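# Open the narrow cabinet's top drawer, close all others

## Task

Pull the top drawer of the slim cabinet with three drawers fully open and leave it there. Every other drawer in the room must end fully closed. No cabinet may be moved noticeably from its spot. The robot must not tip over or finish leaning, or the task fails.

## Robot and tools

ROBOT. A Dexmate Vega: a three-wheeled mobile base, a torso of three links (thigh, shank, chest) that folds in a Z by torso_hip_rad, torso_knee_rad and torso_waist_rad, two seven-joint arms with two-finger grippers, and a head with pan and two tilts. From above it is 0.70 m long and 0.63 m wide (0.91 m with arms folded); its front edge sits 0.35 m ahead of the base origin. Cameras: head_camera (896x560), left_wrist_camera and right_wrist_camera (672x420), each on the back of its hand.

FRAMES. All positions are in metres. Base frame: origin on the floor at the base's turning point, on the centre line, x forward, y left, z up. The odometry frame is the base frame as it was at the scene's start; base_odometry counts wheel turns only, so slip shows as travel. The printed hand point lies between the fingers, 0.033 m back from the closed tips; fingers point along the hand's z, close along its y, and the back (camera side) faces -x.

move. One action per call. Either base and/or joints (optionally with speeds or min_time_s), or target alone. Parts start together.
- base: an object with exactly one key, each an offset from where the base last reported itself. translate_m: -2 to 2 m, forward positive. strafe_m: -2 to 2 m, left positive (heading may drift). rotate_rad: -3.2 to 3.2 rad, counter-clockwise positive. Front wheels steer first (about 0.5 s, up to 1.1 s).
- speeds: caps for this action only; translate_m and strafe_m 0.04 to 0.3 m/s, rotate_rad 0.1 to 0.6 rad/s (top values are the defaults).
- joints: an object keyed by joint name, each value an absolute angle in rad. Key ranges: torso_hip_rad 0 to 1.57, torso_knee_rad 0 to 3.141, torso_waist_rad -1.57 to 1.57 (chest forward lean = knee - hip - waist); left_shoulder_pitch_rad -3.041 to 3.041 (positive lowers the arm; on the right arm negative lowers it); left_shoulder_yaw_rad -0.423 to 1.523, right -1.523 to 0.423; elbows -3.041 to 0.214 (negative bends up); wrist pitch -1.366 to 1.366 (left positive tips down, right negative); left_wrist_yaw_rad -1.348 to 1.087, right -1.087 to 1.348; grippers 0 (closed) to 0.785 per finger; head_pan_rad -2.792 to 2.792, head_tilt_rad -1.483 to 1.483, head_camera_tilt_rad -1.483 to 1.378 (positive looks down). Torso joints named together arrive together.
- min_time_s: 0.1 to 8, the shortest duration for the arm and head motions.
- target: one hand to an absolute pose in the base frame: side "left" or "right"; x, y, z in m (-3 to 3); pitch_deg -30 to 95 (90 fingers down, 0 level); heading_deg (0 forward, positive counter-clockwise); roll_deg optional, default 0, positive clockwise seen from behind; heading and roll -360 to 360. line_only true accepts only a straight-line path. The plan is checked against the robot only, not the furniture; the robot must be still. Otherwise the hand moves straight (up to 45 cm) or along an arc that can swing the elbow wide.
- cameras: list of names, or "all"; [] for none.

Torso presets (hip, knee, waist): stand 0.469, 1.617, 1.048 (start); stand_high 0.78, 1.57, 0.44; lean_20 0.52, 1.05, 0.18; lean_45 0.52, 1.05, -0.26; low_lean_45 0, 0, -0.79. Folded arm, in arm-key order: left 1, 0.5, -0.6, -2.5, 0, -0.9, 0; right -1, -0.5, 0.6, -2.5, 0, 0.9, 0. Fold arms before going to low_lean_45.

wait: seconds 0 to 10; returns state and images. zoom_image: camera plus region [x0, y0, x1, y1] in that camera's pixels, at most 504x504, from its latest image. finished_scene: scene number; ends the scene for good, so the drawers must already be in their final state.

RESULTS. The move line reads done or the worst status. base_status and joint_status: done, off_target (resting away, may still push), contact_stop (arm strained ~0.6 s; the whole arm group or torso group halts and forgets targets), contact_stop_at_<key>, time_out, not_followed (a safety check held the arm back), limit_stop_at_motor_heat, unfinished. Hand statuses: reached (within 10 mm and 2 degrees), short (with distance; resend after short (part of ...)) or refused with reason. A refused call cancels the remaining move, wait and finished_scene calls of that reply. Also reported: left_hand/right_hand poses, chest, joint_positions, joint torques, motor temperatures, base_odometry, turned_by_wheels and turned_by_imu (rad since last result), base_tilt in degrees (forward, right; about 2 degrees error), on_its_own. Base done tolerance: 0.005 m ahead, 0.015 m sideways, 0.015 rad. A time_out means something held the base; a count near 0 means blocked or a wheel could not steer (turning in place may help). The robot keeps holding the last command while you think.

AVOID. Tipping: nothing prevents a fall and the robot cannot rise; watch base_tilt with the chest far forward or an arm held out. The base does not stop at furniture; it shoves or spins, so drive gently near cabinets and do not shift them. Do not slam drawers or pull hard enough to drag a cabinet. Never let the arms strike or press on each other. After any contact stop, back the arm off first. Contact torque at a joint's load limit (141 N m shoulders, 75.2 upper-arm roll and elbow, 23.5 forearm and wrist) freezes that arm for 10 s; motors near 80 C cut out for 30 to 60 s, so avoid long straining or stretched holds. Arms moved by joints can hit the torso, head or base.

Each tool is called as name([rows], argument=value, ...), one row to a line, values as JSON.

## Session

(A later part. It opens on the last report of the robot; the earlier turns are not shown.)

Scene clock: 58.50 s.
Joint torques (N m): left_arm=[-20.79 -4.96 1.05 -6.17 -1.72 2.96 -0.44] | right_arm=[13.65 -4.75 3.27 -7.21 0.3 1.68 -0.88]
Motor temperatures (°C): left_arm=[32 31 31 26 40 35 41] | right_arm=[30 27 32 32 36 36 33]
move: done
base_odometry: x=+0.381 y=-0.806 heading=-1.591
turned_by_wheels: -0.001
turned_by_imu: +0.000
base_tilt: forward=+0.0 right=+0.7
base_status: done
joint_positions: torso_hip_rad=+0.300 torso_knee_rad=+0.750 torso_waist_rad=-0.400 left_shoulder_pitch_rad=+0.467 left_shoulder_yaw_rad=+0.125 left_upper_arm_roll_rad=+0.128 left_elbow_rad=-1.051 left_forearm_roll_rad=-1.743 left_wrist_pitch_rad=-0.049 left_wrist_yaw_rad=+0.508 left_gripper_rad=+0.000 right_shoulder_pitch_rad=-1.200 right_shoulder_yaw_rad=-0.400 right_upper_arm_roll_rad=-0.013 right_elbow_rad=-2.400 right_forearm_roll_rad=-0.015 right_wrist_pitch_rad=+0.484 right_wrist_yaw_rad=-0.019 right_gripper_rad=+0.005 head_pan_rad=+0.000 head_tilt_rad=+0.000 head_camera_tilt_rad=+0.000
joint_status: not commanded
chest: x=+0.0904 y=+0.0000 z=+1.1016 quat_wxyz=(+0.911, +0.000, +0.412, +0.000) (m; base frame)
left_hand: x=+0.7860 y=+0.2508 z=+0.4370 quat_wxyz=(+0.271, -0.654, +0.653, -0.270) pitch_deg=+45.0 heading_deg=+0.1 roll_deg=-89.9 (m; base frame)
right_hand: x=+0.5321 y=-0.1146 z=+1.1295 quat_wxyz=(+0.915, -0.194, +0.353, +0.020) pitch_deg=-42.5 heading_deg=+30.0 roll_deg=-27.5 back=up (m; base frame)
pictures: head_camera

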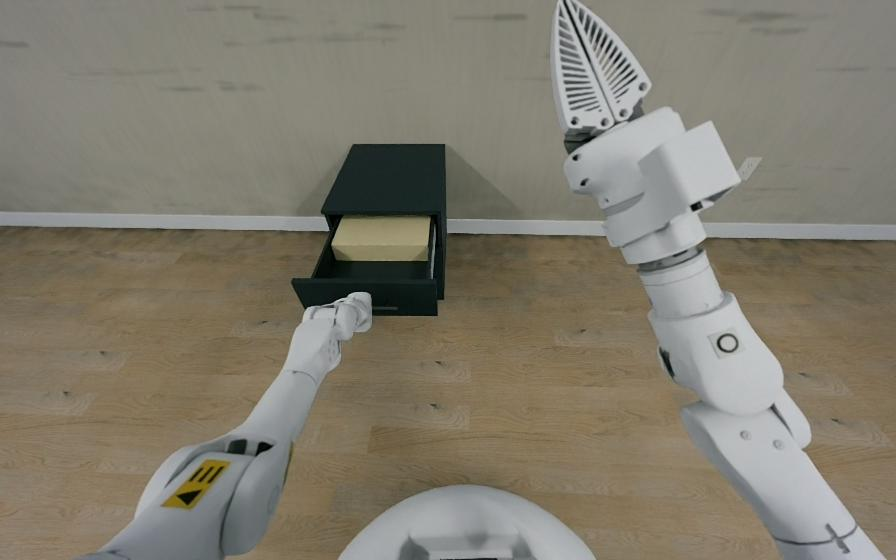

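move(base={"translate_m":-0.03}, speeds={"translate_m":0.05}, cameras=[])

move(base={"translate_m":-0.015}, speeds={"translate_m":0.04}, cameras=["head_camera"])

Scene clock: 60.10 s.
Joint torques (N m): left_arm=[-20.31 -6.07 1.89 -6.4 -1.5 2.33 -0.2] | right_arm=[15.02 -4.97 3.76 -6.14 0.31 1.34 -0.74]
Motor temperatures (°C): left_arm=[32 31 31 26 40 35 41] | right_arm=[30 27 32 32 36 36 33]
move: done
base_odometry: x=+0.381 y=-0.776 heading=-1.591
turned_by_wheels: -0.001
turned_by_imu: +0.000
base_tilt: forward=+0.1 right=+0.8
base_status: done
joint_positions: torso_hip_rad=+0.300 torso_knee_rad=+0.750 torso_waist_rad=-0.400 left_shoulder_pitch_rad=+0.467 left_shoulder_yaw_rad=+0.125 left_upper_arm_roll_rad=+0.128 left_elbow_rad=-1.051 left_forearm_roll_rad=-1.743 left_wrist_pitch_rad=-0.049 left_wrist_yaw_rad=+0.508 left_gripper_rad=+0.000 right_shoulder_pitch_rad=-1.200 right_shoulder_yaw_rad=-0.400 right_upper_arm_roll_rad=-0.013 right_elbow_rad=-2.400 right_forearm_roll_rad=-0.015 right_wrist_pitch_rad=+0.484 right_wrist_yaw_rad=-0.019 right_gripper_rad=+0.005 head_pan_rad=+0.000 head_tilt_rad=+0.000 head_camera_tilt_rad=+0.000
joint_status: not commanded
chest: x=+0.0904 y=+0.0000 z=+1.1017 quat_wxyz=(+0.911, +0.000, +0.412, +0.000) (m; base frame)
left_hand: x=+0.7860 y=+0.2508 z=+0.4371 quat_wxyz=(+0.271, -0.653, +0.653, -0.270) pitch_deg=+45.0 heading_deg=+0.1 roll_deg=-89.9 (m; base frame)
right_hand: x=+0.5321 y=-0.1146 z=+1.1295 quat_wxyz=(+0.915, -0.194, +0.353, +0.020) pitch_deg=-42.5 heading_deg=+30.0 roll_deg=-27.5 back=up (m; base frame)
pictures: none
No camera images: "cameras" was empty.

Scene clock: 61.30 s.
Joint torques (N m): left_arm=[-20.63 -6.47 1.19 -5.99 -1.48 2.55 -0.09] | right_arm=[16.37 -2.81 2.95 -5.9 0.59 1.6 -0.58]
Motor temperatures (°C): left_arm=[32 31 31 26 40 35 41] | right_arm=[30 27 32 32 36 36 33]
move: done
base_odometry: x=+0.382 y=-0.761 heading=-1.592
turned_by_wheels: -0.001
turned_by_imu: +0.000
base_tilt: forward=+0.1 right=+0.8
base_status: done
joint_positions: torso_hip_rad=+0.300 torso_knee_rad=+0.750 torso_waist_rad=-0.400 left_shoulder_pitch_rad=+0.467 left_shoulder_yaw_rad=+0.125 left_upper_arm_roll_rad=+0.128 left_elbow_rad=-1.052 left_forearm_roll_rad=-1.743 left_wrist_pitch_rad=-0.049 left_wrist_yaw_rad=+0.508 left_gripper_rad=+0.000 right_shoulder_pitch_rad=-1.200 right_shoulder_yaw_rad=-0.400 right_upper_arm_roll_rad=-0.013 right_elbow_rad=-2.400 right_forearm_roll_rad=-0.015 right_wrist_pitch_rad=+0.484 right_wrist_yaw_rad=-0.019 right_gripper_rad=+0.005 head_pan_rad=+0.000 head_tilt_rad=+0.000 head_camera_tilt_rad=+0.000
joint_status: not commanded
chest: x=+0.0905 y=+0.0000 z=+1.1016 quat_wxyz=(+0.911, +0.000, +0.412, +0.000) (m; base frame)
left_hand: x=+0.7861 y=+0.2508 z=+0.4371 quat_wxyz=(+0.271, -0.653, +0.653, -0.270) pitch_deg=+45.0 heading_deg=+0.1 roll_deg=-89.9 (m; base frame)
right_hand: x=+0.5321 y=-0.1146 z=+1.1295 quat_wxyz=(+0.915, -0.194, +0.353, +0.020) pitch_deg=-42.5 heading_deg=+30.0 roll_deg=-27.5 back=up (m; base frame)
pictures: head_camera

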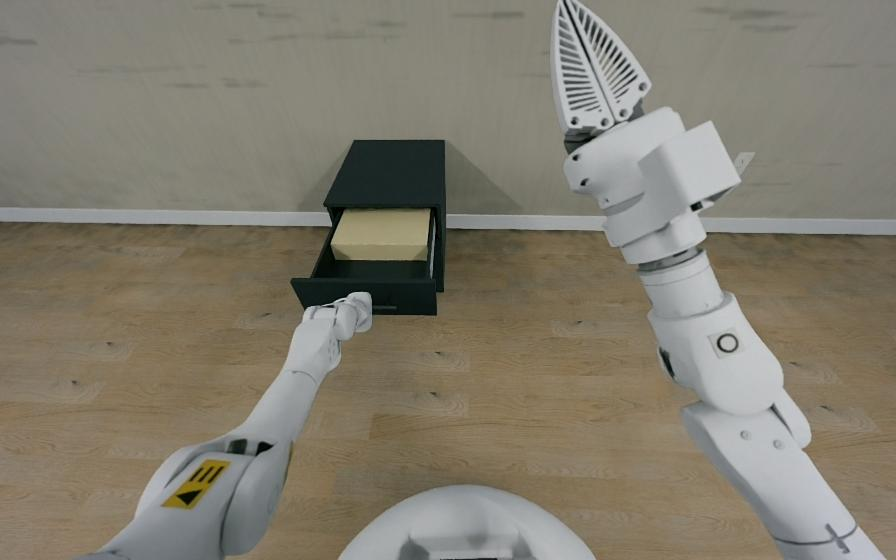

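move(base={"translate_m":-0.015}, speeds={"translate_m":0.04}, cameras=["head_camera"])

zoom_image(camera="head_camera", region=[260, 120, 480, 320])

Scene clock: 62.67 s.
Joint torques (N m): left_arm=[-5.16 -5.05 1.18 -0.8 -0.95 1.03 3.12] | right_arm=[15.56 -5.16 3.2 -7.5 0.36 1.38 -0.6]
Motor temperatures (°C): left_arm=[32 31 31 26 40 35 41] | right_arm=[30 27 32 32 36 36 33]
move: done
base_odometry: x=+0.382 y=-0.746 heading=-1.593
turned_by_wheels: -0.001
turned_by_imu: -0.001
base_tilt: forward=+0.0 right=+0.8
base_status: done
joint_positions: torso_hip_rad=+0.300 torso_knee_rad=+0.750 torso_waist_rad=-0.400 left_shoulder_pitch_rad=+0.466 left_shoulder_yaw_rad=+0.125 left_upper_arm_roll_rad=+0.128 left_elbow_rad=-1.052 left_forearm_roll_rad=-1.743 left_wrist_pitch_rad=-0.049 left_wrist_yaw_rad=+0.507 left_gripper_rad=+0.000 right_shoulder_pitch_rad=-1.200 right_shoulder_yaw_rad=-0.400 right_upper_arm_roll_rad=-0.013 right_elbow_rad=-2.400 right_forearm_roll_rad=-0.015 right_wrist_pitch_rad=+0.484 right_wrist_yaw_rad=-0.019 right_gripper_rad=+0.005 head_pan_rad=+0.000 head_tilt_rad=+0.000 head_camera_tilt_rad=+0.000
joint_status: not commanded
chest: x=+0.0904 y=+0.0000 z=+1.1017 quat_wxyz=(+0.911, +0.000, +0.412, +0.000) (m; base frame)
left_hand: x=+0.7870 y=+0.2504 z=+0.4383 quat_wxyz=(+0.272, -0.653, +0.653, -0.271) pitch_deg=+44.8 heading_deg=+0.1 roll_deg=-90.0 (m; base frame)
right_hand: x=+0.5320 y=-0.1146 z=+1.1296 quat_wxyz=(+0.915, -0.194, +0.353, +0.020) pitch_deg=-42.5 heading_deg=+30.0 roll_deg=-27.5 back=up (m; base frame)
pictures: head_camera

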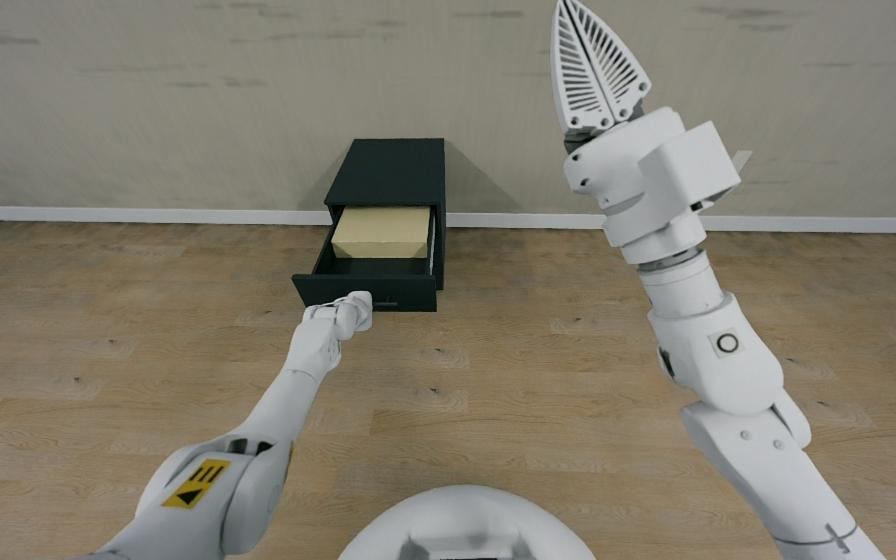

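Scaled by 2.291 from the camera's 896x560 image, which has a finer 960x600 frame.

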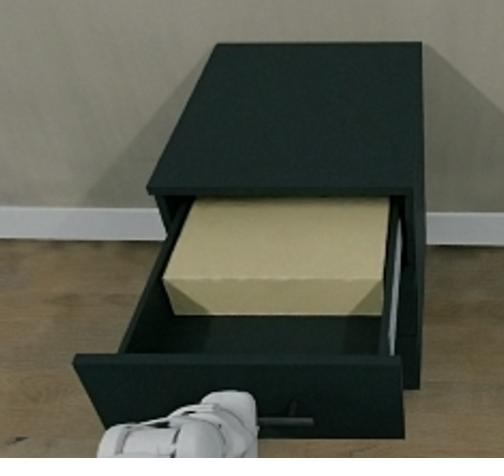

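Stop reached. Release gently with a small opening and retreat.

move(joints={"left_gripper_rad":0.07}, cameras=["left_wrist_camera"])

move(target={"side":"left","x":0.705,"y":0.25,"z":0.519,"pitch_deg":45,"heading_deg":0,"roll_deg":-90,"line_only":true}, cameras=["head_camera"])

zoom_image(camera="head_camera", region=[260, 120, 480, 320])

Scene clock: 63.47 s.
Joint torques (N m): left_arm=[-8.03 -3.36 0.72 -2.85 -0.49 1.41 1.38] | right_arm=[15.68 -3.79 2.86 -6.78 0.35 2.03 -0.88]
Motor temperatures (°C): left_arm=[32 31 31 26 40 35 41] | right_arm=[30 27 32 32 36 36 33]
move: done
base_odometry: x=+0.382 y=-0.746 heading=-1.593
turned_by_wheels: +0.000
turned_by_imu: +0.000
base_tilt: forward=+0.1 right=+0.7
base_status: not commanded
joint_positions: torso_hip_rad=+0.300 torso_knee_rad=+0.750 torso_waist_rad=-0.400 left_shoulder_pitch_rad=+0.466 left_shoulder_yaw_rad=+0.125 left_upper_arm_roll_rad=+0.128 left_elbow_rad=-1.052 left_forearm_roll_rad=-1.743 left_wrist_pitch_rad=-0.049 left_wrist_yaw_rad=+0.507 left_gripper_rad=+0.070 right_shoulder_pitch_rad=-1.200 right_shoulder_yaw_rad=-0.400 right_upper_arm_roll_rad=-0.013 right_elbow_rad=-2.400 right_forearm_roll_rad=-0.015 right_wrist_pitch_rad=+0.484 right_wrist_yaw_rad=-0.019 right_gripper_rad=+0.005 head_pan_rad=+0.000 head_tilt_rad=+0.000 head_camera_tilt_rad=+0.000
joint_status: all done
chest: x=+0.0904 y=+0.0000 z=+1.1017 quat_wxyz=(+0.911, +0.000, +0.412, +0.000) (m; base frame)
left_hand: x=+0.7867 y=+0.2504 z=+0.4379 quat_wxyz=(+0.271, -0.653, +0.653, -0.271) pitch_deg=+44.9 heading_deg=+0.1 roll_deg=-90.0 (m; base frame)
right_hand: x=+0.5320 y=-0.1146 z=+1.1296 quat_wxyz=(+0.915, -0.194, +0.353, +0.020) pitch_deg=-42.5 heading_deg=+30.0 roll_deg=-27.5 back=up (m; base frame)
pictures: left_wrist_camera

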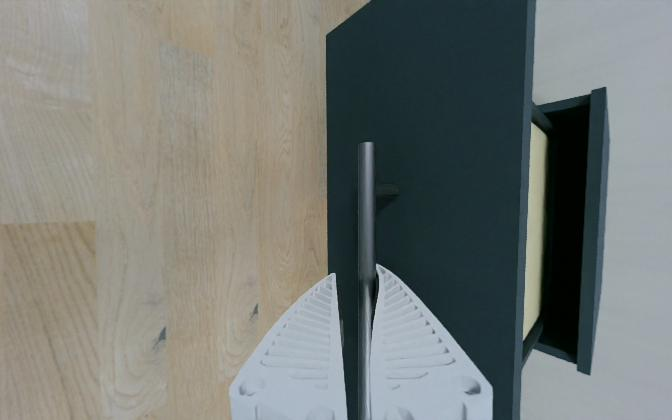

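Scene clock: 67.20 s.
Joint torques (N m): left_arm=[-12.09 5.94 -6.98 -7.56 0.8 -0.63 -0.57] | right_arm=[14.85 -3.56 3.42 -6.41 0.48 1.77 -0.82]
Motor temperatures (°C): left_arm=[32 31 31 26 40 35 41] | right_arm=[30 27 32 32 36 36 33]
move: done
base_odometry: x=+0.382 y=-0.746 heading=-1.593
turned_by_wheels: +0.000
turned_by_imu: +0.000
base_tilt: forward=+0.1 right=+0.8
base_status: not commanded
joint_positions: torso_hip_rad=+0.300 torso_knee_rad=+0.750 torso_waist_rad=-0.400 left_shoulder_pitch_rad=+0.807 left_shoulder_yaw_rad=+0.176 left_upper_arm_roll_rad=+0.084 left_elbow_rad=-1.730 left_forearm_roll_rad=-1.732 left_wrist_pitch_rad=-0.109 left_wrist_yaw_rad=+0.842 left_gripper_rad=+0.070 right_shoulder_pitch_rad=-1.200 right_shoulder_yaw_rad=-0.400 right_upper_arm_roll_rad=-0.013 right_elbow_rad=-2.400 right_forearm_roll_rad=-0.015 right_wrist_pitch_rad=+0.484 right_wrist_yaw_rad=-0.019 right_gripper_rad=+0.005 head_pan_rad=+0.000 head_tilt_rad=+0.000 head_camera_tilt_rad=+0.000
joint_status: not commanded
chest: x=+0.0904 y=+0.0000 z=+1.1017 quat_wxyz=(+0.911, +0.000, +0.412, +0.000) (m; base frame)
left_hand: x=+0.7055 y=+0.2498 z=+0.5182 quat_wxyz=(+0.270, -0.653, +0.653, -0.271) pitch_deg=+45.0 heading_deg=+0.0 roll_deg=+90.0 (m; base frame)
left_hand_status: reached (straight line, planned for 2.5 s): 1 mm and 0.0 deg off.
right_hand: x=+0.5321 y=-0.1146 z=+1.1295 quat_wxyz=(+0.915, -0.194, +0.353, +0.020) pitch_deg=-42.5 heading_deg=+30.0 roll_deg=-27.5 back=up (m; base frame)
pictures: head_camera

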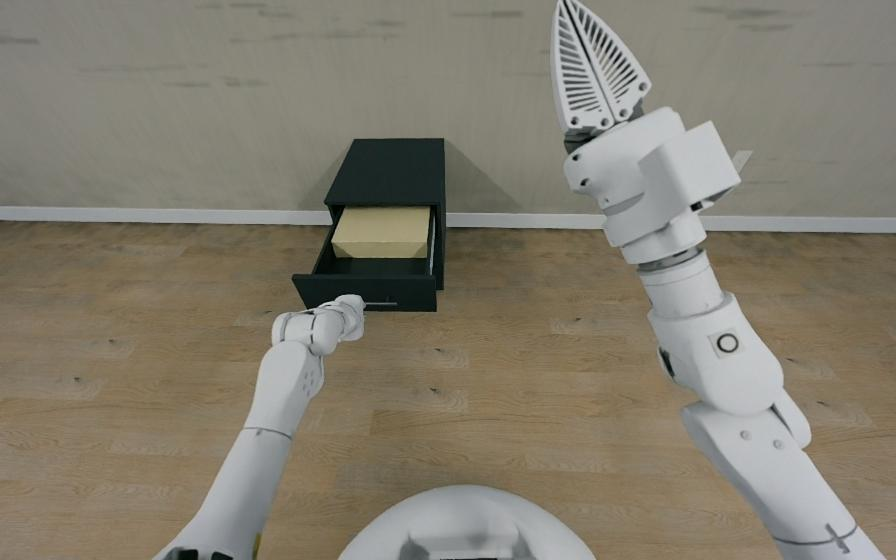

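Scaled by 2.291 from the camera's 896x560 image, which has a finer 960x600 frame.

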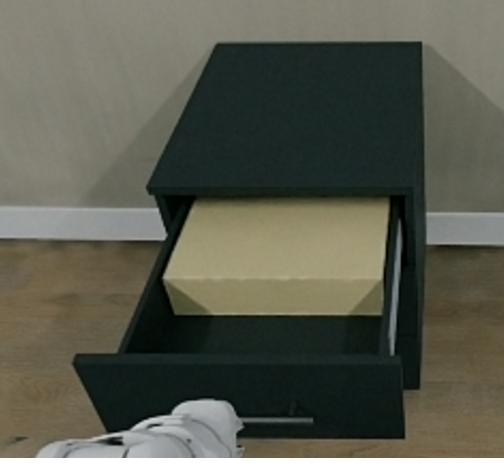

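Unchanged; done.

finished_scene(scene=3)

The scene is finished: the task was done.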